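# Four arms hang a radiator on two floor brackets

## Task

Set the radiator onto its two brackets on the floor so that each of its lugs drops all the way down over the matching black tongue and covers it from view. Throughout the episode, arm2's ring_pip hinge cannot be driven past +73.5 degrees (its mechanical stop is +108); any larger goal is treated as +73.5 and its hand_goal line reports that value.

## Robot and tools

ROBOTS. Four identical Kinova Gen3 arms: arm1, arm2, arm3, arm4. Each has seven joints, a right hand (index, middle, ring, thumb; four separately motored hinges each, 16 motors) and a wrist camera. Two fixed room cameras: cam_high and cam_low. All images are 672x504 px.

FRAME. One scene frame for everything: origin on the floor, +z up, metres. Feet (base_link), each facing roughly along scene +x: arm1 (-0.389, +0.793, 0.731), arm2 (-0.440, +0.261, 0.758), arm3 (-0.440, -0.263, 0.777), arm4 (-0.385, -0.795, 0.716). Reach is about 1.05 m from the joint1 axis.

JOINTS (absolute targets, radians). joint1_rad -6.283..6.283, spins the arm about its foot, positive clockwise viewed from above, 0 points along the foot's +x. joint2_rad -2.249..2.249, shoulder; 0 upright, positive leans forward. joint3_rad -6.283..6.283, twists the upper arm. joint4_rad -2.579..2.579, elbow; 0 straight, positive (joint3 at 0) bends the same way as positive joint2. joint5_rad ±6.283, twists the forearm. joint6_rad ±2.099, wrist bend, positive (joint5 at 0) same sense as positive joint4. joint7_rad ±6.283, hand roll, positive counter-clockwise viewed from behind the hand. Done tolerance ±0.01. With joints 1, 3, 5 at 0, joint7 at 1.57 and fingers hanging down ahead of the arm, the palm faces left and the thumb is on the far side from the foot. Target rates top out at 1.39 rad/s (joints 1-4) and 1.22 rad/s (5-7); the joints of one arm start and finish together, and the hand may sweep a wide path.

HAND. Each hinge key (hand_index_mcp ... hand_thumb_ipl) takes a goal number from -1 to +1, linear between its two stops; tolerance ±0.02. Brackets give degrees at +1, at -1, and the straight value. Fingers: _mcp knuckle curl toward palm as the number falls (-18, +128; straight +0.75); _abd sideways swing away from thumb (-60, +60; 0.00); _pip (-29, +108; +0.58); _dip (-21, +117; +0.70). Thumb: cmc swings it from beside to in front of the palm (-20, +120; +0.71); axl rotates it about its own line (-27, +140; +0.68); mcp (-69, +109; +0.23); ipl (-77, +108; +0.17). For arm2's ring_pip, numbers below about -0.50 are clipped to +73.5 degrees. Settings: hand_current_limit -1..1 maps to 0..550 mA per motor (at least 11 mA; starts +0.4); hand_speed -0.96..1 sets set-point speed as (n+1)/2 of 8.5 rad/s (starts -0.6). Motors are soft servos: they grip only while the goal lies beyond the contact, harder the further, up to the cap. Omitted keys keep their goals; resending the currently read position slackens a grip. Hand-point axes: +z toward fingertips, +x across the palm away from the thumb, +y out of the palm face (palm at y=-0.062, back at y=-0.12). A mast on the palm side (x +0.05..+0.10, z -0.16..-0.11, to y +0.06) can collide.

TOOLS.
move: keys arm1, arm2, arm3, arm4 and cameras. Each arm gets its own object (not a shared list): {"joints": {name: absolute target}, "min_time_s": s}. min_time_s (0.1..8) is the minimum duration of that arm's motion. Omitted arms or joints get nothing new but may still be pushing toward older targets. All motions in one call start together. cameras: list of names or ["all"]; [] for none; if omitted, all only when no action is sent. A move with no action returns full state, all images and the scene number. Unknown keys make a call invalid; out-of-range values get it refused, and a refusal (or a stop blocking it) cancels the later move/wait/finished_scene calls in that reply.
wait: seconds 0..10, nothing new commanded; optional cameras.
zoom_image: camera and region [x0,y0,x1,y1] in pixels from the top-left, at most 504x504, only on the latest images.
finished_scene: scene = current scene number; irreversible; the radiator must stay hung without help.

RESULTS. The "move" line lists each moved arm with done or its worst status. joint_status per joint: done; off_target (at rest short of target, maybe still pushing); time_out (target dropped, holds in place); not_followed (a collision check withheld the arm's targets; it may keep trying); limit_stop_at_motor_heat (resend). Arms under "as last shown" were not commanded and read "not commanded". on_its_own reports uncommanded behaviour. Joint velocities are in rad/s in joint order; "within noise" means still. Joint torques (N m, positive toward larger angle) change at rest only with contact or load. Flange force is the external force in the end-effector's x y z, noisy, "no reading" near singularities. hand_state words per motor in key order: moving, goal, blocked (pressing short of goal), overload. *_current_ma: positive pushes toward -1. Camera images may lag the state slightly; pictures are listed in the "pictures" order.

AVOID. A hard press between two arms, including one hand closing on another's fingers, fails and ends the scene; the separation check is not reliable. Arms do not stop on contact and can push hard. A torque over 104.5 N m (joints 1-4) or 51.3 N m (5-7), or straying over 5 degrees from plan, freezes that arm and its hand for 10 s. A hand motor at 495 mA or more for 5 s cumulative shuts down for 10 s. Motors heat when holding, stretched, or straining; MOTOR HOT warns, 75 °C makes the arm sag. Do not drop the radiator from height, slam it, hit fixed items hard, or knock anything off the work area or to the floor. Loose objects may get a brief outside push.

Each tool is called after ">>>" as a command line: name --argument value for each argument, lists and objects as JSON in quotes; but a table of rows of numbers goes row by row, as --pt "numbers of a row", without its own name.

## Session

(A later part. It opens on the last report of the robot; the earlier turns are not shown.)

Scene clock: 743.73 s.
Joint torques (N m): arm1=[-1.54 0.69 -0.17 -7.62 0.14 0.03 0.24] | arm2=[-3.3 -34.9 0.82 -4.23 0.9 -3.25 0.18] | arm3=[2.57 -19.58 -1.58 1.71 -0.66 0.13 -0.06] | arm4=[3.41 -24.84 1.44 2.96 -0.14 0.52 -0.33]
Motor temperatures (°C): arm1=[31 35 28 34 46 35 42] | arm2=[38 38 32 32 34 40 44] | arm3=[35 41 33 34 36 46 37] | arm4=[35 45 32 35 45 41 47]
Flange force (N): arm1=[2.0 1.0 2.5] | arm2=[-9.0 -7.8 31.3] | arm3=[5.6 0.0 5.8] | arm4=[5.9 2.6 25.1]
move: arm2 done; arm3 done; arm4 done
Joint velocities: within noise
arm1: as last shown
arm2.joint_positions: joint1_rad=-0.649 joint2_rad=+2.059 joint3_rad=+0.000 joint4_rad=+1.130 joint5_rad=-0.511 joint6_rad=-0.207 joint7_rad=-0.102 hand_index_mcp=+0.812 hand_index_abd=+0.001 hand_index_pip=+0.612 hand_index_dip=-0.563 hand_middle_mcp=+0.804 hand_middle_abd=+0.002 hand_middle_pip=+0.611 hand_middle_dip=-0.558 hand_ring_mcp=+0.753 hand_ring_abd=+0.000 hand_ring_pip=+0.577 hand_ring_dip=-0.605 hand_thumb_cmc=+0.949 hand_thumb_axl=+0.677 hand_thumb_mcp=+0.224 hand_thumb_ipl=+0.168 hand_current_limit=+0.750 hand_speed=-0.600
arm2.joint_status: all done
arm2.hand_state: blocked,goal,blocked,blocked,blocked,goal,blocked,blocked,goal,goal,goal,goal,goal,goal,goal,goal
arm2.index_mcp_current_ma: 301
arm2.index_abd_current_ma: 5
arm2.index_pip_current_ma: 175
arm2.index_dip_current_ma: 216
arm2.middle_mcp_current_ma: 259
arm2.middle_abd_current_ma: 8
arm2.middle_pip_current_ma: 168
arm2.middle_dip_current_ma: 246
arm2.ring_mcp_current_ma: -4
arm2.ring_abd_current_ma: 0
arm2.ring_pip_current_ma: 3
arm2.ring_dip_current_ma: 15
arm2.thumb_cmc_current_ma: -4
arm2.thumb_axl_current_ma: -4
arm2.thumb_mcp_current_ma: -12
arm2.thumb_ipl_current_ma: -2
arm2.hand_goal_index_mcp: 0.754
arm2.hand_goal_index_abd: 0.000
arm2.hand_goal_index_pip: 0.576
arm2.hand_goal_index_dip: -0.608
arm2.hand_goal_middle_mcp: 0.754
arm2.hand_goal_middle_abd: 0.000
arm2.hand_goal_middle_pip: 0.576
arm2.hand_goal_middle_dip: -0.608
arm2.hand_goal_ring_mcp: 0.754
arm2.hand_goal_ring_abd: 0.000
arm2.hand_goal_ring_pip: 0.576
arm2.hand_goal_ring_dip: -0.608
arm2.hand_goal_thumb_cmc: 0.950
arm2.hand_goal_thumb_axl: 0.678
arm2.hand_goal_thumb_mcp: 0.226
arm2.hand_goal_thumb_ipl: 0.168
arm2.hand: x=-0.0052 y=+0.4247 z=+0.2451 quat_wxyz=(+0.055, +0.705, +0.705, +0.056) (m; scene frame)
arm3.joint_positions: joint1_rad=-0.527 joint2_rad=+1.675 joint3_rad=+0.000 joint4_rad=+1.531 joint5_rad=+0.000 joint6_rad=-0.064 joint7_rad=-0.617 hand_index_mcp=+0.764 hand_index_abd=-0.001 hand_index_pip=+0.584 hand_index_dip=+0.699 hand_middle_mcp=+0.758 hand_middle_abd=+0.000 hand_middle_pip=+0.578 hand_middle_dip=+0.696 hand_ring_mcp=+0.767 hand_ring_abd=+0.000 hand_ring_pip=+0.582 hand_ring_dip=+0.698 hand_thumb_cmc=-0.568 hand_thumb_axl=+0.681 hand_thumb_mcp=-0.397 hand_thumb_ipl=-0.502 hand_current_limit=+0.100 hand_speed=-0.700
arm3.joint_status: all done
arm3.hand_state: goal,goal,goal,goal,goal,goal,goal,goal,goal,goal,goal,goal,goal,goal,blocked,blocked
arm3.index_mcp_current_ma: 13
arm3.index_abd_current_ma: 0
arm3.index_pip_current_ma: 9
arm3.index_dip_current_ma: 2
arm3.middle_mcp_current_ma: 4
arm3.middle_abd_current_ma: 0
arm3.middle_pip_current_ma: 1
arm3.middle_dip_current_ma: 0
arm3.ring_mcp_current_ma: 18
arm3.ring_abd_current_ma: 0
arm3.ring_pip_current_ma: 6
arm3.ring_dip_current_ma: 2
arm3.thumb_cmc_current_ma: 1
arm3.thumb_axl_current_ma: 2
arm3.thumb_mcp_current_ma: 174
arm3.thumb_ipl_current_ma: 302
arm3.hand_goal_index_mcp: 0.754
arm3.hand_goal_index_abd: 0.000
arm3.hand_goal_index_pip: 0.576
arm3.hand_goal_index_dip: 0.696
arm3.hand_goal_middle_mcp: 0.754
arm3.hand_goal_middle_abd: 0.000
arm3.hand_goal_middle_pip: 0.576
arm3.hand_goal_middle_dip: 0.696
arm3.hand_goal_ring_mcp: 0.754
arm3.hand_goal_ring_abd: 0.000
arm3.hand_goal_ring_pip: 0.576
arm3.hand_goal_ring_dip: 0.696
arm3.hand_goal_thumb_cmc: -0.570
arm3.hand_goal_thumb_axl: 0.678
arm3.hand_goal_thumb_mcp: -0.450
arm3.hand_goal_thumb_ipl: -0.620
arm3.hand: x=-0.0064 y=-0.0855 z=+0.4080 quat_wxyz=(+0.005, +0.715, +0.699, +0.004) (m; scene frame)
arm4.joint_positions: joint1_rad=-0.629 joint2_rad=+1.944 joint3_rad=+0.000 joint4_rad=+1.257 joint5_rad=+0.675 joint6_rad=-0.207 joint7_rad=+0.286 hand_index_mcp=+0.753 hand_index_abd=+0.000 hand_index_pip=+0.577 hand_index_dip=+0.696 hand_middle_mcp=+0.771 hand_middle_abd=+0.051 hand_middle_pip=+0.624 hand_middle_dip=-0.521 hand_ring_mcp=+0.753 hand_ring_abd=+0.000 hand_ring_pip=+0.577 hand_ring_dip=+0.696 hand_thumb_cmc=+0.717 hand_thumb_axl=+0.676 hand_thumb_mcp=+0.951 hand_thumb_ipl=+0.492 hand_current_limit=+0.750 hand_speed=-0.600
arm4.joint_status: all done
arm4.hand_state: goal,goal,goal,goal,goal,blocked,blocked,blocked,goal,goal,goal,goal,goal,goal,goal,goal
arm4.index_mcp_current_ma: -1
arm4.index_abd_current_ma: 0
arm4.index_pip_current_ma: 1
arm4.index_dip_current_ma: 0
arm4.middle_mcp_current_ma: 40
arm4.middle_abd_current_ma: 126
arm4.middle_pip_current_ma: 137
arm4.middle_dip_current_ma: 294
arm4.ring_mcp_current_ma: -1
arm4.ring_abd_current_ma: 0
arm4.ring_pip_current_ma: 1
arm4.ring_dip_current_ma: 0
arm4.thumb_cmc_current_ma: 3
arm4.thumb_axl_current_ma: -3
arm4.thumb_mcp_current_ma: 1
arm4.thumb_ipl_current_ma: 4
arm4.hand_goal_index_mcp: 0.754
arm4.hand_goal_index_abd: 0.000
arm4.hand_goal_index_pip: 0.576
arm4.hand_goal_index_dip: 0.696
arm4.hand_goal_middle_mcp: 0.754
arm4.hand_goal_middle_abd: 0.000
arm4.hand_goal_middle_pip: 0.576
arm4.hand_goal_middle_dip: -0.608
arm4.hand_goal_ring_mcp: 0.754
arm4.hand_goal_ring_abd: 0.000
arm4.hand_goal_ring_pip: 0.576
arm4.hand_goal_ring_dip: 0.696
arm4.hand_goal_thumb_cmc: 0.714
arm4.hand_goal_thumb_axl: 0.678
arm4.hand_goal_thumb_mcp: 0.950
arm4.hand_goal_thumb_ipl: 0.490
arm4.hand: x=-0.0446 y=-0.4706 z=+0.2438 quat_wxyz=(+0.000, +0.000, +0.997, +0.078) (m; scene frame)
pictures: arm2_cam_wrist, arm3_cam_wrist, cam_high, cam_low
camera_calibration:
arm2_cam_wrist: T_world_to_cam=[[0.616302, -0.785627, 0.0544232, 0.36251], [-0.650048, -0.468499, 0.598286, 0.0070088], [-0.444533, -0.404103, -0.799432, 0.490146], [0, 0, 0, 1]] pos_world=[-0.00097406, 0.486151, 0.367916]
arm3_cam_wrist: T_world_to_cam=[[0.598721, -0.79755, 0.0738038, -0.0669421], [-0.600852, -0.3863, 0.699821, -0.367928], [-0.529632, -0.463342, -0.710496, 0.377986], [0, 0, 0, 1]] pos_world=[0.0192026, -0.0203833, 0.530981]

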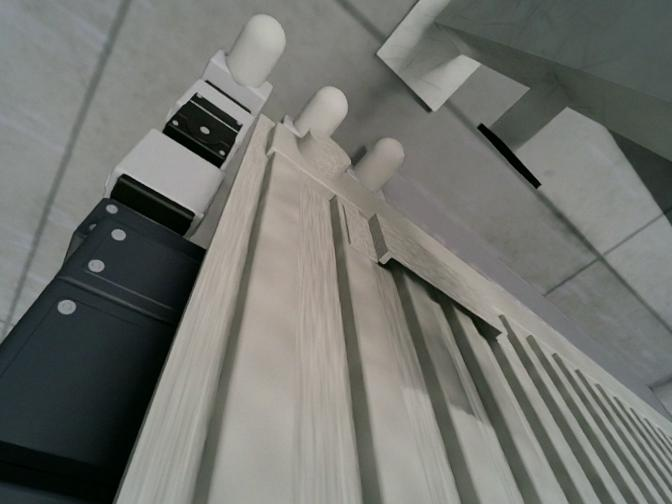

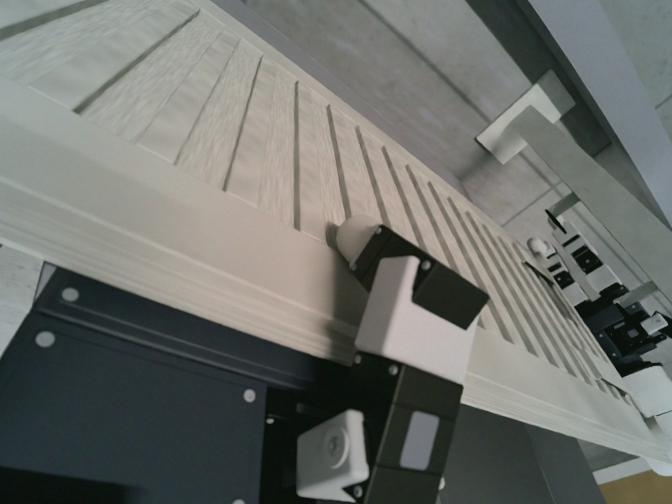

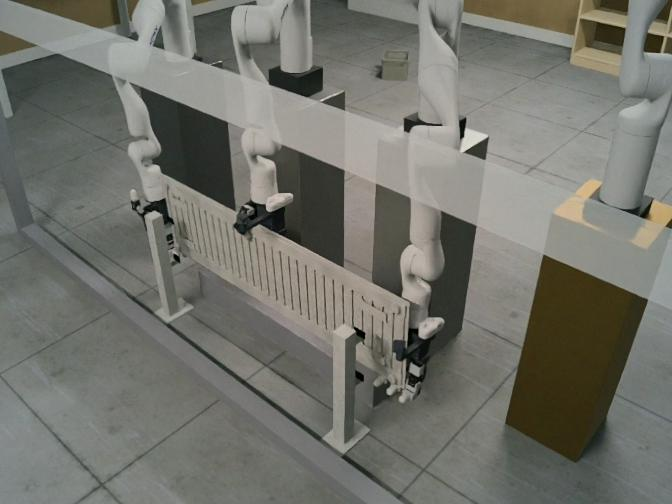

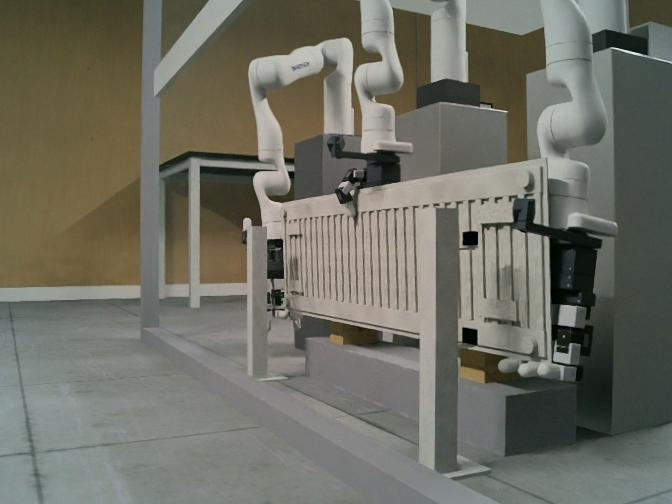

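>>> move --arm2 '{"joints":{"joint1_rad":-0.5894,"joint2_rad":2.059,"joint3_rad":0,"joint4_rad":1.0165,"joint5_rad":-0.9034,"joint6_rad":-0.118,"joint7_rad":0.3559},"min_time_s":3.5}' --arm4 '{"joints":{"joint1_rad":-0.5707,"joint2_rad":1.9424,"joint3_rad":0,"joint4_rad":1.1451,"joint5_rad":1.2692,"joint6_rad":-0.1409,"joint7_rad":-0.258},"min_time_s":3.5}' --arm3 '{"joints":{"joint1_rad":-0.4736,"joint2_rad":1.6755,"joint3_rad":0,"joint4_rad":1.4158,"joint5_rad":0,"joint6_rad":0.0503,"joint7_rad":-0.5636},"min_time_s":3.5}' --cameras '["all"]'

>>> zoom_image --camera "arm2_cam_wrist" --region '[280, 20, 660, 360]'

>>> zoom_image --camera "cam_low" --region '[400, 120, 640, 400]'

Scene clock: 789.87 s.
Joint torques (N m): arm1=[-1.49 0.66 -0.22 -7.67 0.18 -0.01 0.3] | arm2=[-4.11 -37.15 -0.02 -6.84 0.96 -1.98 0.16] | arm3=[3.19 -20.17 -0.87 1.65 -0.73 0.66 -0.1] | arm4=[3.72 -27.05 1.32 0.83 -0.2 0.42 -0.31]
Motor temperatures (°C): arm1=[31 34 28 34 46 35 42] | arm2=[38 39 32 32 34 39 44] | arm3=[35 41 33 34 36 46 37] | arm4=[35 45 32 35 45 41 47]
Flange force (N): arm1=[2.0 1.0 2.5] | arm2=[-12.5 -10.8 27.4] | arm3=[7.8 1.1 7.3] | arm4=no reading
move: arm2 done; arm3 done; arm4 done
Joint velocities: within noise
arm1: as last shown
arm2.joint_positions: joint1_rad=-0.589 joint2_rad=+2.059 joint3_rad=+0.000 joint4_rad=+1.016 joint5_rad=-0.903 joint6_rad=-0.118 joint7_rad=+0.356 hand_index_mcp=+0.813 hand_index_abd=+0.003 hand_index_pip=+0.618 hand_index_dip=-0.555 hand_middle_mcp=+0.805 hand_middle_abd=+0.003 hand_middle_pip=+0.614 hand_middle_dip=-0.554 hand_ring_mcp=+0.753 hand_ring_abd=+0.000 hand_ring_pip=+0.577 hand_ring_dip=-0.605 hand_thumb_cmc=+0.949 hand_thumb_axl=+0.677 hand_thumb_mcp=+0.224 hand_thumb_ipl=+0.168 hand_current_limit=+0.750 hand_speed=-0.600
arm2.joint_status: all done
arm2.hand_state: blocked,goal,blocked,blocked,blocked,goal,blocked,blocked,goal,goal,goal,goal,goal,goal,goal,goal
arm2.index_mcp_current_ma: 305
arm2.index_abd_current_ma: 11
arm2.index_pip_current_ma: 201
arm2.index_dip_current_ma: 260
arm2.middle_mcp_current_ma: 261
arm2.middle_abd_current_ma: 12
arm2.middle_pip_current_ma: 184
arm2.middle_dip_current_ma: 263
arm2.ring_mcp_current_ma: -4
arm2.ring_abd_current_ma: 0
arm2.ring_pip_current_ma: 3
arm2.ring_dip_current_ma: 15
arm2.thumb_cmc_current_ma: -4
arm2.thumb_axl_current_ma: -4
arm2.thumb_mcp_current_ma: -12
arm2.thumb_ipl_current_ma: -2
arm2.hand_goal_index_mcp: 0.754
arm2.hand_goal_index_abd: 0.000
arm2.hand_goal_index_pip: 0.576
arm2.hand_goal_index_dip: -0.608
arm2.hand_goal_middle_mcp: 0.754
arm2.hand_goal_middle_abd: 0.000
arm2.hand_goal_middle_pip: 0.576
arm2.hand_goal_middle_dip: -0.608
arm2.hand_goal_ring_mcp: 0.754
arm2.hand_goal_ring_abd: 0.000
arm2.hand_goal_ring_pip: 0.576
arm2.hand_goal_ring_dip: -0.608
arm2.hand_goal_thumb_cmc: 0.950
arm2.hand_goal_thumb_axl: 0.678
arm2.hand_goal_thumb_mcp: 0.226
arm2.hand_goal_thumb_ipl: 0.168
arm2.hand: x=+0.0357 y=+0.4248 z=+0.2451 quat_wxyz=(+0.055, +0.704, +0.705, +0.056) (m; scene frame)
arm3.joint_positions: joint1_rad=-0.474 joint2_rad=+1.676 joint3_rad=+0.000 joint4_rad=+1.416 joint5_rad=+0.000 joint6_rad=+0.050 joint7_rad=-0.564 hand_index_mcp=+0.766 hand_index_abd=-0.002 hand_index_pip=+0.586 hand_index_dip=+0.700 hand_middle_mcp=+0.760 hand_middle_abd=+0.002 hand_middle_pip=+0.581 hand_middle_dip=+0.697 hand_ring_mcp=+0.769 hand_ring_abd=-0.001 hand_ring_pip=+0.584 hand_ring_dip=+0.699 hand_thumb_cmc=-0.568 hand_thumb_axl=+0.683 hand_thumb_mcp=-0.396 hand_thumb_ipl=-0.505 hand_current_limit=+0.100 hand_speed=-0.700
arm3.joint_status: all done
arm3.hand_state: goal,goal,goal,goal,goal,goal,goal,goal,goal,goal,goal,goal,goal,goal,blocked,blocked
arm3.index_mcp_current_ma: 15
arm3.index_abd_current_ma: -1
arm3.index_pip_current_ma: 11
arm3.index_dip_current_ma: 3
arm3.middle_mcp_current_ma: 6
arm3.middle_abd_current_ma: 1
arm3.middle_pip_current_ma: 4
arm3.middle_dip_current_ma: 0
arm3.ring_mcp_current_ma: 22
arm3.ring_abd_current_ma: 0
arm3.ring_pip_current_ma: 9
arm3.ring_dip_current_ma: 3
arm3.thumb_cmc_current_ma: 1
arm3.thumb_axl_current_ma: 5
arm3.thumb_mcp_current_ma: 181
arm3.thumb_ipl_current_ma: 302
arm3.hand_goal_index_mcp: 0.754
arm3.hand_goal_index_abd: 0.000
arm3.hand_goal_index_pip: 0.576
arm3.hand_goal_index_dip: 0.696
arm3.hand_goal_middle_mcp: 0.754
arm3.hand_goal_middle_abd: 0.000
arm3.hand_goal_middle_pip: 0.576
arm3.hand_goal_middle_dip: 0.696
arm3.hand_goal_ring_mcp: 0.754
arm3.hand_goal_ring_abd: 0.000
arm3.hand_goal_ring_pip: 0.576
arm3.hand_goal_ring_dip: 0.696
arm3.hand_goal_thumb_cmc: -0.570
arm3.hand_goal_thumb_axl: 0.678
arm3.hand_goal_thumb_mcp: -0.450
arm3.hand_goal_thumb_ipl: -0.620
arm3.hand: x=+0.0346 y=-0.0855 z=+0.4080 quat_wxyz=(+0.005, +0.715, +0.699, +0.004) (m; scene frame)
arm4.joint_positions: joint1_rad=-0.571 joint2_rad=+1.942 joint3_rad=+0.000 joint4_rad=+1.145 joint5_rad=+1.269 joint6_rad=-0.141 joint7_rad=-0.258 hand_index_mcp=+0.753 hand_index_abd=+0.000 hand_index_pip=+0.577 hand_index_dip=+0.696 hand_middle_mcp=+0.774 hand_middle_abd=+0.051 hand_middle_pip=+0.628 hand_middle_dip=-0.521 hand_ring_mcp=+0.753 hand_ring_abd=+0.000 hand_ring_pip=+0.577 hand_ring_dip=+0.696 hand_thumb_cmc=+0.717 hand_thumb_axl=+0.676 hand_thumb_mcp=+0.951 hand_thumb_ipl=+0.492 hand_current_limit=+0.750 hand_speed=-0.600
arm4.joint_status: all done
arm4.hand_state: goal,goal,goal,goal,blocked,blocked,blocked,blocked,goal,goal,goal,goal,goal,goal,goal,goal
arm4.index_mcp_current_ma: -1
arm4.index_abd_current_ma: 0
arm4.index_pip_current_ma: 1
arm4.index_dip_current_ma: 0
arm4.middle_mcp_current_ma: 49
arm4.middle_abd_current_ma: 126
arm4.middle_pip_current_ma: 149
arm4.middle_dip_current_ma: 294
arm4.ring_mcp_current_ma: -1
arm4.ring_abd_current_ma: 0
arm4.ring_pip_current_ma: 1
arm4.ring_dip_current_ma: 0
arm4.thumb_cmc_current_ma: 3
arm4.thumb_axl_current_ma: -3
arm4.thumb_mcp_current_ma: 1
arm4.thumb_ipl_current_ma: 4
arm4.hand_goal_index_mcp: 0.754
arm4.hand_goal_index_abd: 0.000
arm4.hand_goal_index_pip: 0.576
arm4.hand_goal_index_dip: 0.696
arm4.hand_goal_middle_mcp: 0.754
arm4.hand_goal_middle_abd: 0.000
arm4.hand_goal_middle_pip: 0.576
arm4.hand_goal_middle_dip: -0.608
arm4.hand_goal_ring_mcp: 0.754
arm4.hand_goal_ring_abd: 0.000
arm4.hand_goal_ring_pip: 0.576
arm4.hand_goal_ring_dip: 0.696
arm4.hand_goal_thumb_cmc: 0.714
arm4.hand_goal_thumb_axl: 0.678
arm4.hand_goal_thumb_mcp: 0.950
arm4.hand_goal_thumb_ipl: 0.490
arm4.hand: x=-0.0036 y=-0.4704 z=+0.2438 quat_wxyz=(+0.000, +0.000, +0.997, +0.078) (m; scene frame)
pictures: arm1_cam_wrist, arm2_cam_wrist, arm3_cam_wrist, arm4_cam_wrist, cam_high, cam_low
camera_calibration:
arm1_cam_wrist: T_world_to_cam=[[-0.126666, 0.991413, 0.0324913, -0.989428], [0.66894, 0.0611879, 0.740793, -0.800473], [0.732444, 0.115568, -0.670947, 1.11833], [0, 0, 0, 1]] pos_world=[-0.408969, 0.900669, 1.37547]
arm2_cam_wrist: T_world_to_cam=[[0.616738, -0.785282, 0.0544553, 0.337246], [-0.649781, -0.468829, 0.598318, 0.0337154], [-0.444318, -0.404389, -0.799406, 0.508444], [0, 0, 0, 1]] pos_world=[0.0398258, 0.48625, 0.367916]
arm3_cam_wrist: T_world_to_cam=[[0.598769, -0.797519, 0.0737488, -0.091463], [-0.600805, -0.386363, 0.699827, -0.3433], [-0.529632, -0.463343, -0.710495, 0.3997], [0, 0, 0, 1]] pos_world=[0.0602026, -0.0203836, 0.530981]
arm4_cam_wrist: T_world_to_cam=[[0.779312, 0.624643, 0.0499374, 0.324311], [0.454624, -0.618437, 0.640978, -0.491532], [0.431266, -0.476819, -0.765933, 0.0903362], [0, 0, 0, 1]] pos_world=[-0.0682368, -0.463486, 0.368057]

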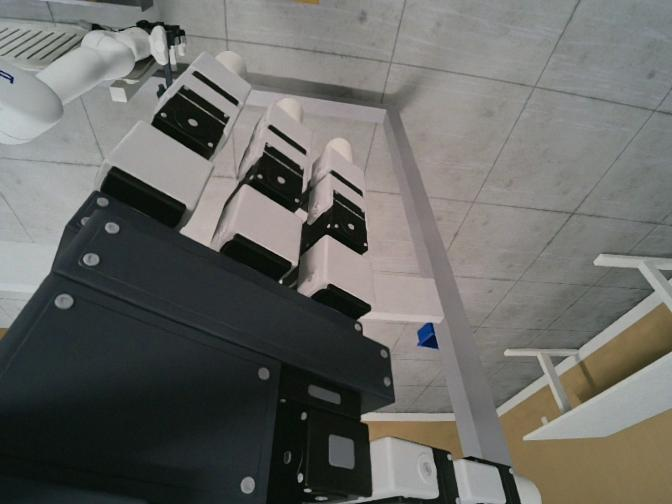

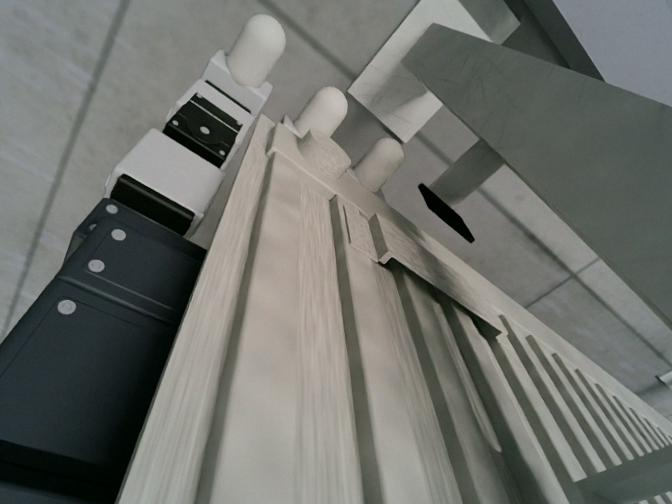

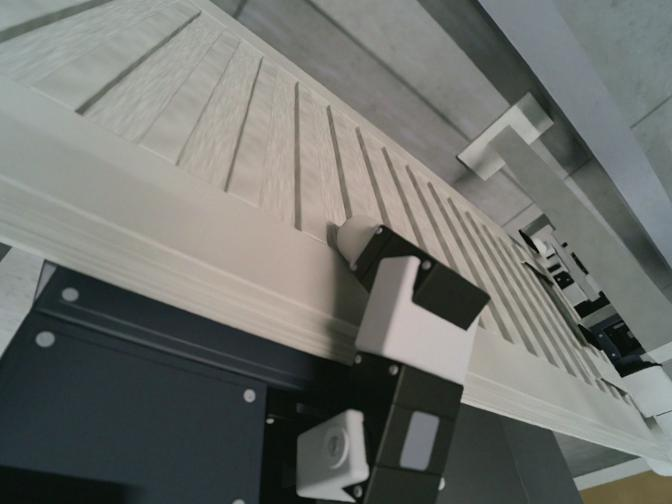

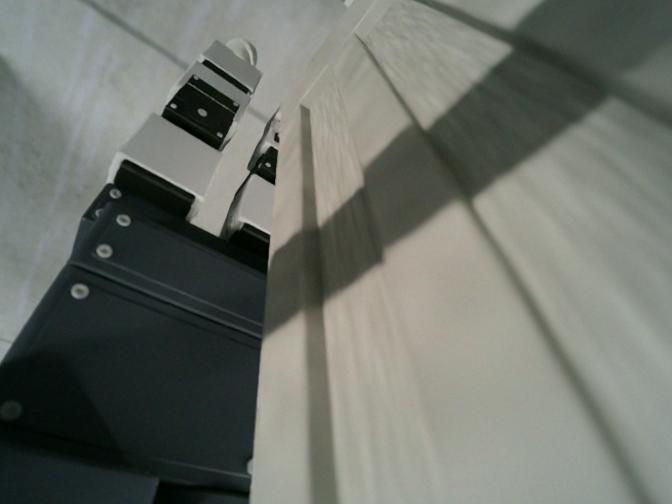

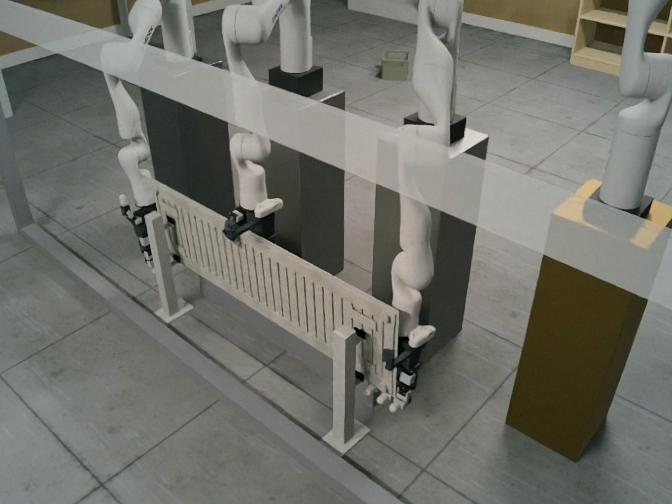

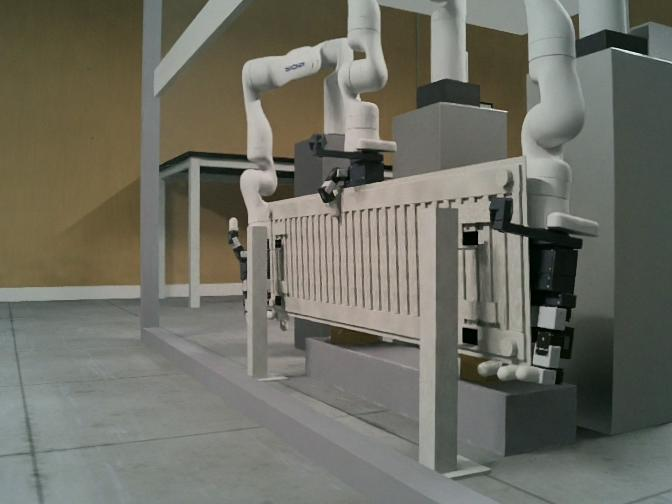

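Scaled by 1.326.

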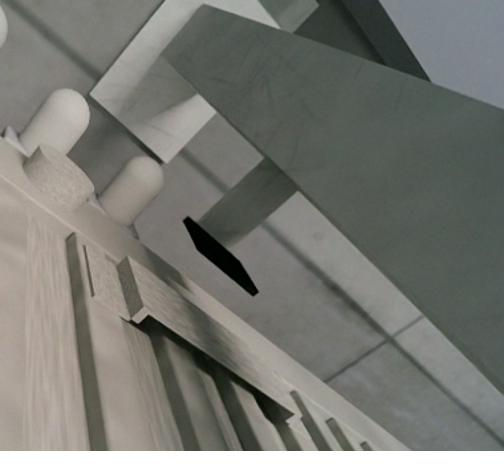

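Scaled by 1.800.

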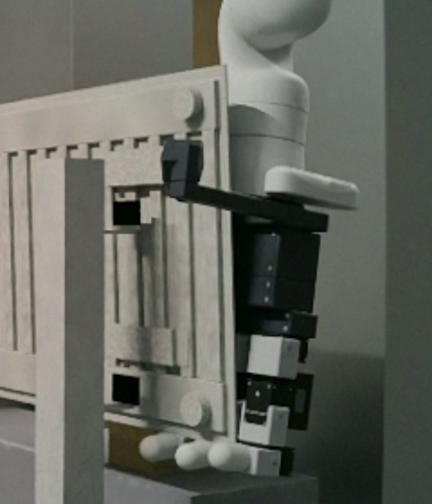

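>>> zoom_image --camera "arm2_cam_wrist" --region '[400, 160, 500, 260]'

>>> zoom_image --camera "arm2_cam_wrist" --region '[350, 200, 520, 350]'

>>> zoom_image --camera "cam_low" --region '[255, 210, 315, 340]'

>>> zoom_image --camera "cam_low" --region '[440, 200, 530, 390]'

Scaled by 5.040.

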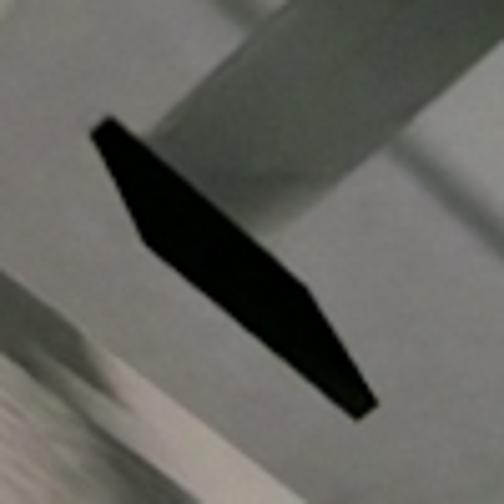

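Scaled by 2.965.

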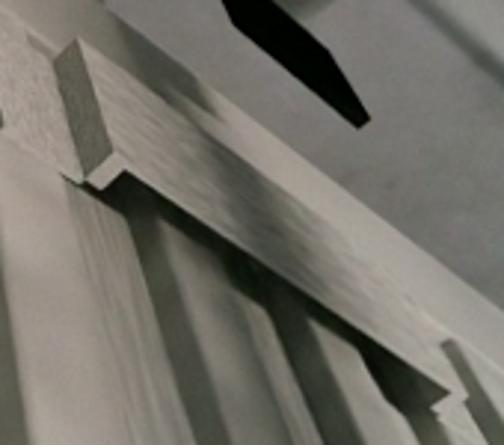

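Scaled by 3.877.

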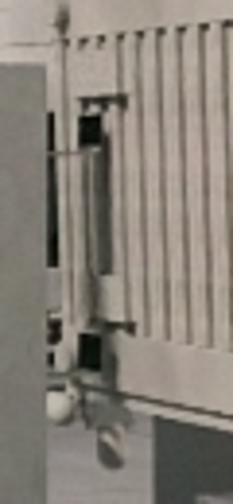

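Scaled by 2.653.

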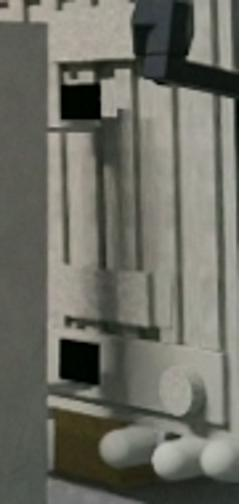

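>>> move --arm2 '{"joints":{"joint1_rad":-0.5763,"joint2_rad":2.0608,"joint3_rad":0,"joint4_rad":0.9853,"joint5_rad":-1.1119,"joint6_rad":-0.1012,"joint7_rad":0.579},"min_time_s":2}' --arm4 '{"joints":{"joint1_rad":-0.558,"joint2_rad":1.9437,"joint3_rad":0,"joint4_rad":1.1149,"joint5_rad":1.4863,"joint6_rad":-0.1362,"joint7_rad":-0.4645},"min_time_s":2}' --arm3 '{"joints":{"joint1_rad":-0.4619,"joint2_rad":1.6772,"joint3_rad":0,"joint4_rad":1.3856,"joint5_rad":0,"joint6_rad":0.0789,"joint7_rad":-0.5524},"min_time_s":2}' --cameras '["arm2_cam_wrist","arm3_cam_wrist","cam_low","cam_high"]'

>>> zoom_image --camera "arm2_cam_wrist" --region '[350, 120, 550, 350]'

>>> zoom_image --camera "cam_low" --region '[255, 210, 315, 340]'

>>> zoom_image --camera "cam_low" --region '[440, 200, 530, 390]'

>>> zoom_image --camera "cam_high" --region '[310, 270, 430, 410]'

Scene clock: 851.93 s.
Joint torques (N m): arm1=[-1.52 0.73 -0.15 -7.58 0.21 0.03 0.23] | arm2=[-4.66 -36.59 -0.6 -5.75 0.88 -0.59 0.16] | arm3=[4.69 -22.39 1.72 -2.8 -0.33 -1.44 0.19] | arm4=[5.77 -32.56 3.49 -2.91 -0.52 1.46 -0.39]
Motor temperatures (°C): arm1=[31 34 28 34 46 35 42] | arm2=[38 41 32 32 34 39 44] | arm3=[35 40 33 34 36 46 37] | arm4=[35 47 32 35 45 41 47]
Flange force (N): arm1=[2.0 1.1 2.3] | arm2=no reading | arm3=[7.9 -7.1 1.2] | arm4=no reading
move: arm2 done; arm3 done; arm4 done
Joint velocities: within noise
arm1: as last shown
arm2.joint_positions: joint1_rad=-0.576 joint2_rad=+2.061 joint3_rad=+0.000 joint4_rad=+0.985 joint5_rad=-1.112 joint6_rad=-0.101 joint7_rad=+0.579 hand_index_mcp=+0.813 hand_index_abd=+0.002 hand_index_pip=+0.618 hand_index_dip=-0.555 hand_middle_mcp=+0.805 hand_middle_abd=+0.003 hand_middle_pip=+0.614 hand_middle_dip=-0.551 hand_ring_mcp=+0.753 hand_ring_abd=+0.000 hand_ring_pip=+0.577 hand_ring_dip=-0.605 hand_thumb_cmc=+0.949 hand_thumb_axl=+0.677 hand_thumb_mcp=+0.224 hand_thumb_ipl=+0.168 hand_current_limit=+0.750 hand_speed=-0.600
arm2.joint_status: all done
arm2.hand_state: blocked,goal,blocked,blocked,blocked,goal,blocked,blocked,goal,goal,goal,goal,goal,goal,goal,goal
arm2.index_mcp_current_ma: 305
arm2.index_abd_current_ma: 9
arm2.index_pip_current_ma: 201
arm2.index_dip_current_ma: 260
arm2.middle_mcp_current_ma: 261
arm2.middle_abd_current_ma: 11
arm2.middle_pip_current_ma: 184
arm2.middle_dip_current_ma: 279
arm2.ring_mcp_current_ma: -4
arm2.ring_abd_current_ma: 0
arm2.ring_pip_current_ma: 3
arm2.ring_dip_current_ma: 15
arm2.thumb_cmc_current_ma: -4
arm2.thumb_axl_current_ma: -4
arm2.thumb_mcp_current_ma: -12
arm2.thumb_ipl_current_ma: -2
arm2.hand_goal_index_mcp: 0.754
arm2.hand_goal_index_abd: 0.000
arm2.hand_goal_index_pip: 0.576
arm2.hand_goal_index_dip: -0.608
arm2.hand_goal_middle_mcp: 0.754
arm2.hand_goal_middle_abd: 0.000
arm2.hand_goal_middle_pip: 0.576
arm2.hand_goal_middle_dip: -0.608
arm2.hand_goal_ring_mcp: 0.754
arm2.hand_goal_ring_abd: 0.000
arm2.hand_goal_ring_pip: 0.576
arm2.hand_goal_ring_dip: -0.608
arm2.hand_goal_thumb_cmc: 0.950
arm2.hand_goal_thumb_axl: 0.678
arm2.hand_goal_thumb_mcp: 0.226
arm2.hand_goal_thumb_ipl: 0.168
arm2.hand: x=+0.0456 y=+0.4249 z=+0.2450 quat_wxyz=(+0.055, +0.704, +0.705, +0.056) (m; scene frame)
arm3.joint_positions: joint1_rad=-0.462 joint2_rad=+1.677 joint3_rad=+0.000 joint4_rad=+1.386 joint5_rad=+0.000 joint6_rad=+0.079 joint7_rad=-0.552 hand_index_mcp=+0.766 hand_index_abd=-0.002 hand_index_pip=+0.586 hand_index_dip=+0.700 hand_middle_mcp=+0.760 hand_middle_abd=+0.002 hand_middle_pip=+0.581 hand_middle_dip=+0.697 hand_ring_mcp=+0.768 hand_ring_abd=-0.001 hand_ring_pip=+0.584 hand_ring_dip=+0.699 hand_thumb_cmc=-0.568 hand_thumb_axl=+0.682 hand_thumb_mcp=-0.396 hand_thumb_ipl=-0.507 hand_current_limit=+0.100 hand_speed=-0.700
arm3.joint_status: all done
arm3.hand_state: goal,goal,goal,goal,goal,goal,goal,goal,goal,goal,goal,goal,goal,goal,blocked,blocked
arm3.index_mcp_current_ma: 16
arm3.index_abd_current_ma: -1
arm3.index_pip_current_ma: 11
arm3.index_dip_current_ma: 3
arm3.middle_mcp_current_ma: 6
arm3.middle_abd_current_ma: 1
arm3.middle_pip_current_ma: 4
arm3.middle_dip_current_ma: 0
arm3.ring_mcp_current_ma: 20
arm3.ring_abd_current_ma: 0
arm3.ring_pip_current_ma: 9
arm3.ring_dip_current_ma: 3
arm3.thumb_cmc_current_ma: 1
arm3.thumb_axl_current_ma: 5
arm3.thumb_mcp_current_ma: 182
arm3.thumb_ipl_current_ma: 302
arm3.hand_goal_index_mcp: 0.754
arm3.hand_goal_index_abd: 0.000
arm3.hand_goal_index_pip: 0.576
arm3.hand_goal_index_dip: 0.696
arm3.hand_goal_middle_mcp: 0.754
arm3.hand_goal_middle_abd: 0.000
arm3.hand_goal_middle_pip: 0.576
arm3.hand_goal_middle_dip: 0.696
arm3.hand_goal_ring_mcp: 0.754
arm3.hand_goal_ring_abd: 0.000
arm3.hand_goal_ring_pip: 0.576
arm3.hand_goal_ring_dip: 0.696
arm3.hand_goal_thumb_cmc: -0.570
arm3.hand_goal_thumb_axl: 0.678
arm3.hand_goal_thumb_mcp: -0.450
arm3.hand_goal_thumb_ipl: -0.620
arm3.hand: x=+0.0445 y=-0.0856 z=+0.4080 quat_wxyz=(+0.005, +0.715, +0.699, +0.004) (m; scene frame)
arm4.joint_positions: joint1_rad=-0.558 joint2_rad=+1.944 joint3_rad=+0.000 joint4_rad=+1.115 joint5_rad=+1.486 joint6_rad=-0.136 joint7_rad=-0.464 hand_index_mcp=+0.753 hand_index_abd=+0.000 hand_index_pip=+0.577 hand_index_dip=+0.696 hand_middle_mcp=+0.775 hand_middle_abd=+0.024 hand_middle_pip=+0.628 hand_middle_dip=-0.516 hand_ring_mcp=+0.753 hand_ring_abd=+0.000 hand_ring_pip=+0.577 hand_ring_dip=+0.696 hand_thumb_cmc=+0.717 hand_thumb_axl=+0.676 hand_thumb_mcp=+0.951 hand_thumb_ipl=+0.492 hand_current_limit=+0.750 hand_speed=-0.600
arm4.joint_status: all done
arm4.hand_state: goal,goal,goal,goal,blocked,blocked,blocked,blocked,goal,goal,goal,goal,goal,goal,goal,goal
arm4.index_mcp_current_ma: -1
arm4.index_abd_current_ma: 0
arm4.index_pip_current_ma: 1
arm4.index_dip_current_ma: 0
arm4.middle_mcp_current_ma: 52
arm4.middle_abd_current_ma: 47
arm4.middle_pip_current_ma: 149
arm4.middle_dip_current_ma: 316
arm4.ring_mcp_current_ma: -1
arm4.ring_abd_current_ma: 0
arm4.ring_pip_current_ma: 1
arm4.ring_dip_current_ma: 0
arm4.thumb_cmc_current_ma: 3
arm4.thumb_axl_current_ma: -3
arm4.thumb_mcp_current_ma: 1
arm4.thumb_ipl_current_ma: 4
arm4.hand_goal_index_mcp: 0.754
arm4.hand_goal_index_abd: 0.000
arm4.hand_goal_index_pip: 0.576
arm4.hand_goal_index_dip: 0.696
arm4.hand_goal_middle_mcp: 0.754
arm4.hand_goal_middle_abd: 0.000
arm4.hand_goal_middle_pip: 0.576
arm4.hand_goal_middle_dip: -0.608
arm4.hand_goal_ring_mcp: 0.754
arm4.hand_goal_ring_abd: 0.000
arm4.hand_goal_ring_pip: 0.576
arm4.hand_goal_ring_dip: 0.696
arm4.hand_goal_thumb_cmc: 0.714
arm4.hand_goal_thumb_axl: 0.678
arm4.hand_goal_thumb_mcp: 0.950
arm4.hand_goal_thumb_ipl: 0.490
arm4.hand: x=+0.0064 y=-0.4703 z=+0.2438 quat_wxyz=(+0.000, +0.000, +0.997, +0.078) (m; scene frame)
pictures: arm2_cam_wrist, arm3_cam_wrist, cam_high, cam_low
camera_calibration:
arm2_cam_wrist: T_world_to_cam=[[0.616784, -0.785249, 0.0544195, 0.331219], [-0.649713, -0.468858, 0.598369, 0.0402464], [-0.444354, -0.404422, -0.79937, 0.512807], [0, 0, 0, 1]] pos_world=[0.0497258, 0.48635, 0.367816]
arm3_cam_wrist: T_world_to_cam=[[0.59837, -0.797817, 0.0737694, -0.0975187], [-0.600934, -0.385989, 0.699922, -0.337363], [-0.529935, -0.463143, -0.7104, 0.404927], [0, 0, 0, 1]] pos_world=[0.070204, -0.0204816, 0.530981]

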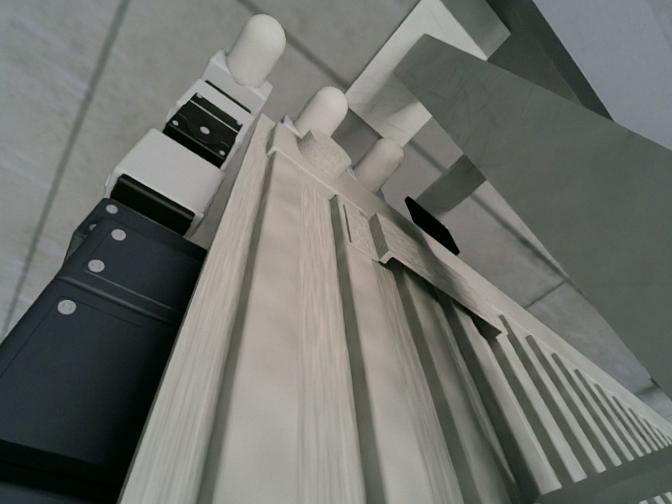

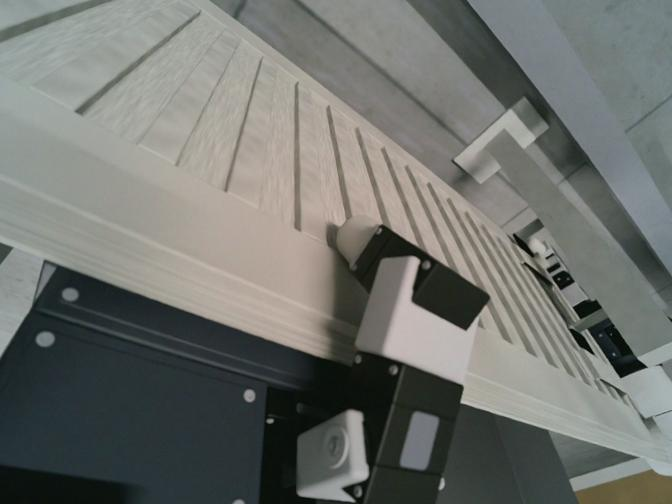

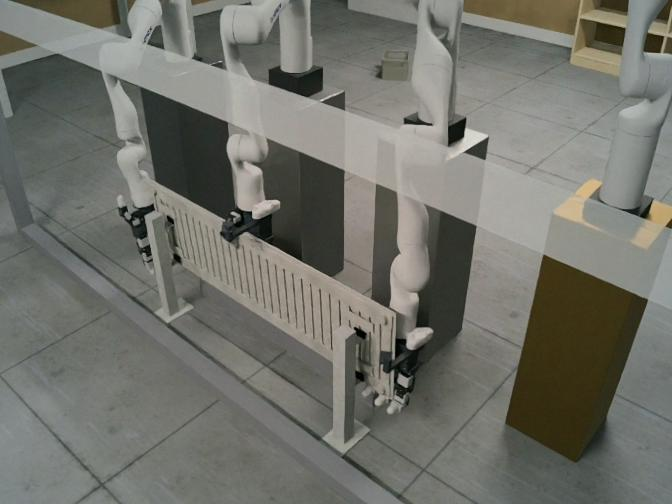

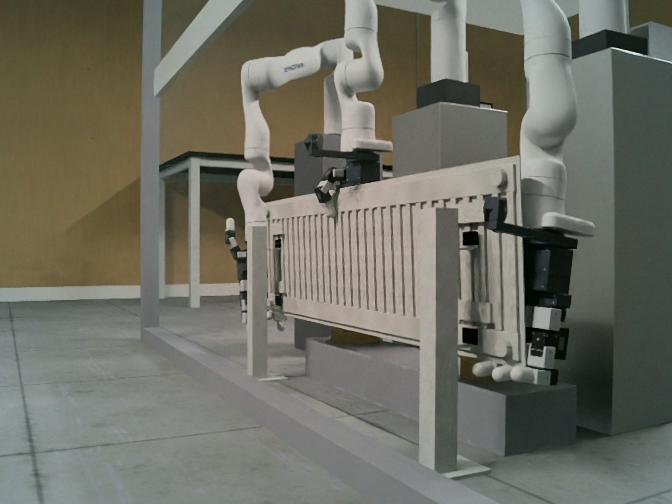

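Scaled by 2.191.

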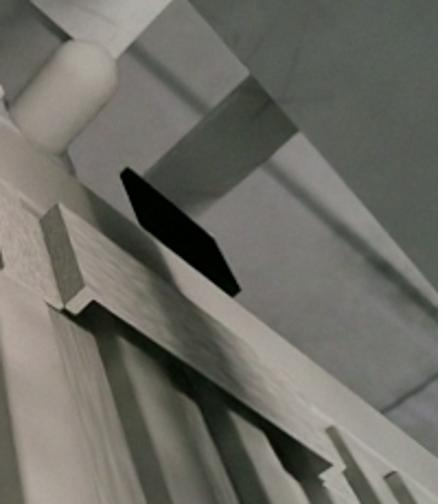

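Scaled by 3.877.

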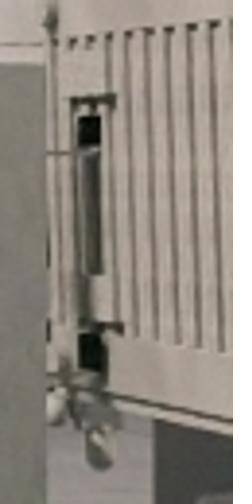

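Scaled by 2.653.

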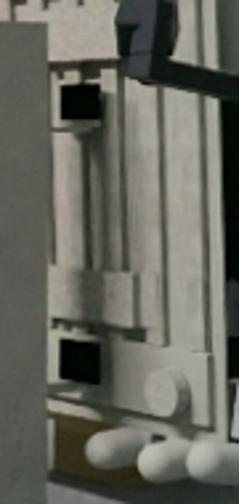

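Scaled by 3.600.

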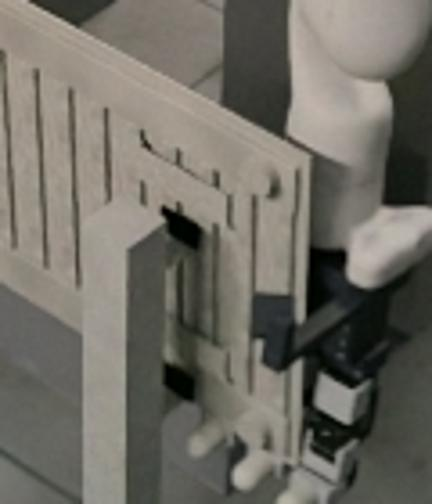

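>>> zoom_image --camera "cam_high" --region '[130, 180, 230, 320]'

>>> zoom_image --camera "cam_low" --region '[235, 210, 305, 280]'

>>> zoom_image --camera "cam_low" --region '[235, 270, 305, 340]'

Scaled by 3.600.

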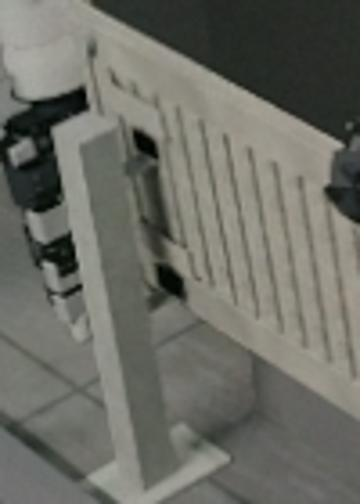

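Scaled by 7.200.

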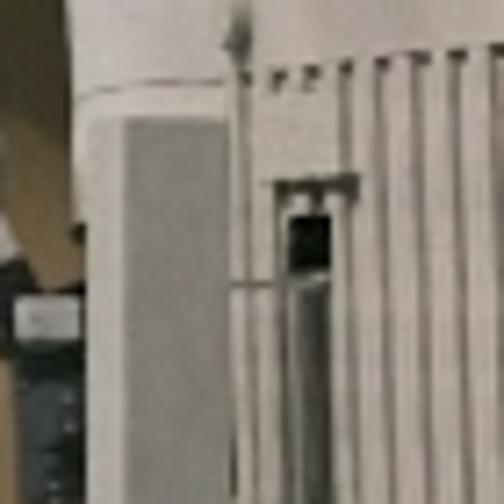

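Scaled by 7.200.

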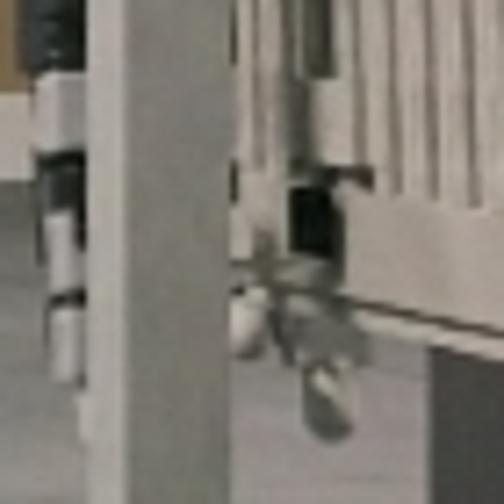

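>>> zoom_image --camera "arm3_cam_wrist" --region '[480, 200, 672, 392]'

>>> zoom_image --camera "cam_low" --region '[440, 200, 520, 280]'

>>> zoom_image --camera "cam_high" --region '[140, 190, 200, 280]'

Scaled by 2.625.

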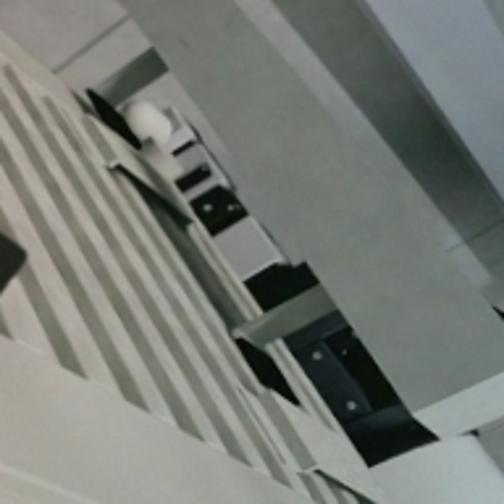

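Scaled by 6.300.

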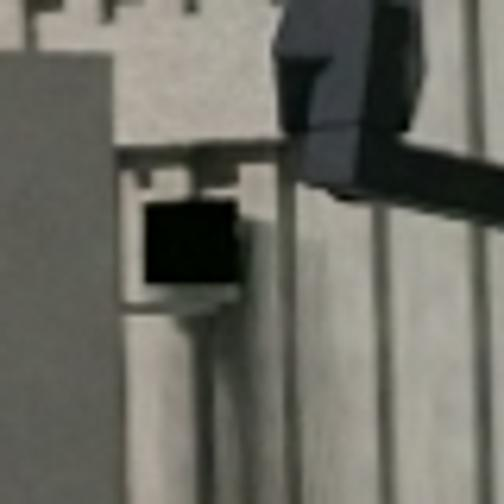

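Scaled by 5.600.

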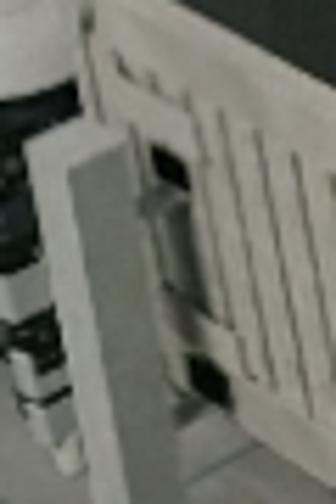

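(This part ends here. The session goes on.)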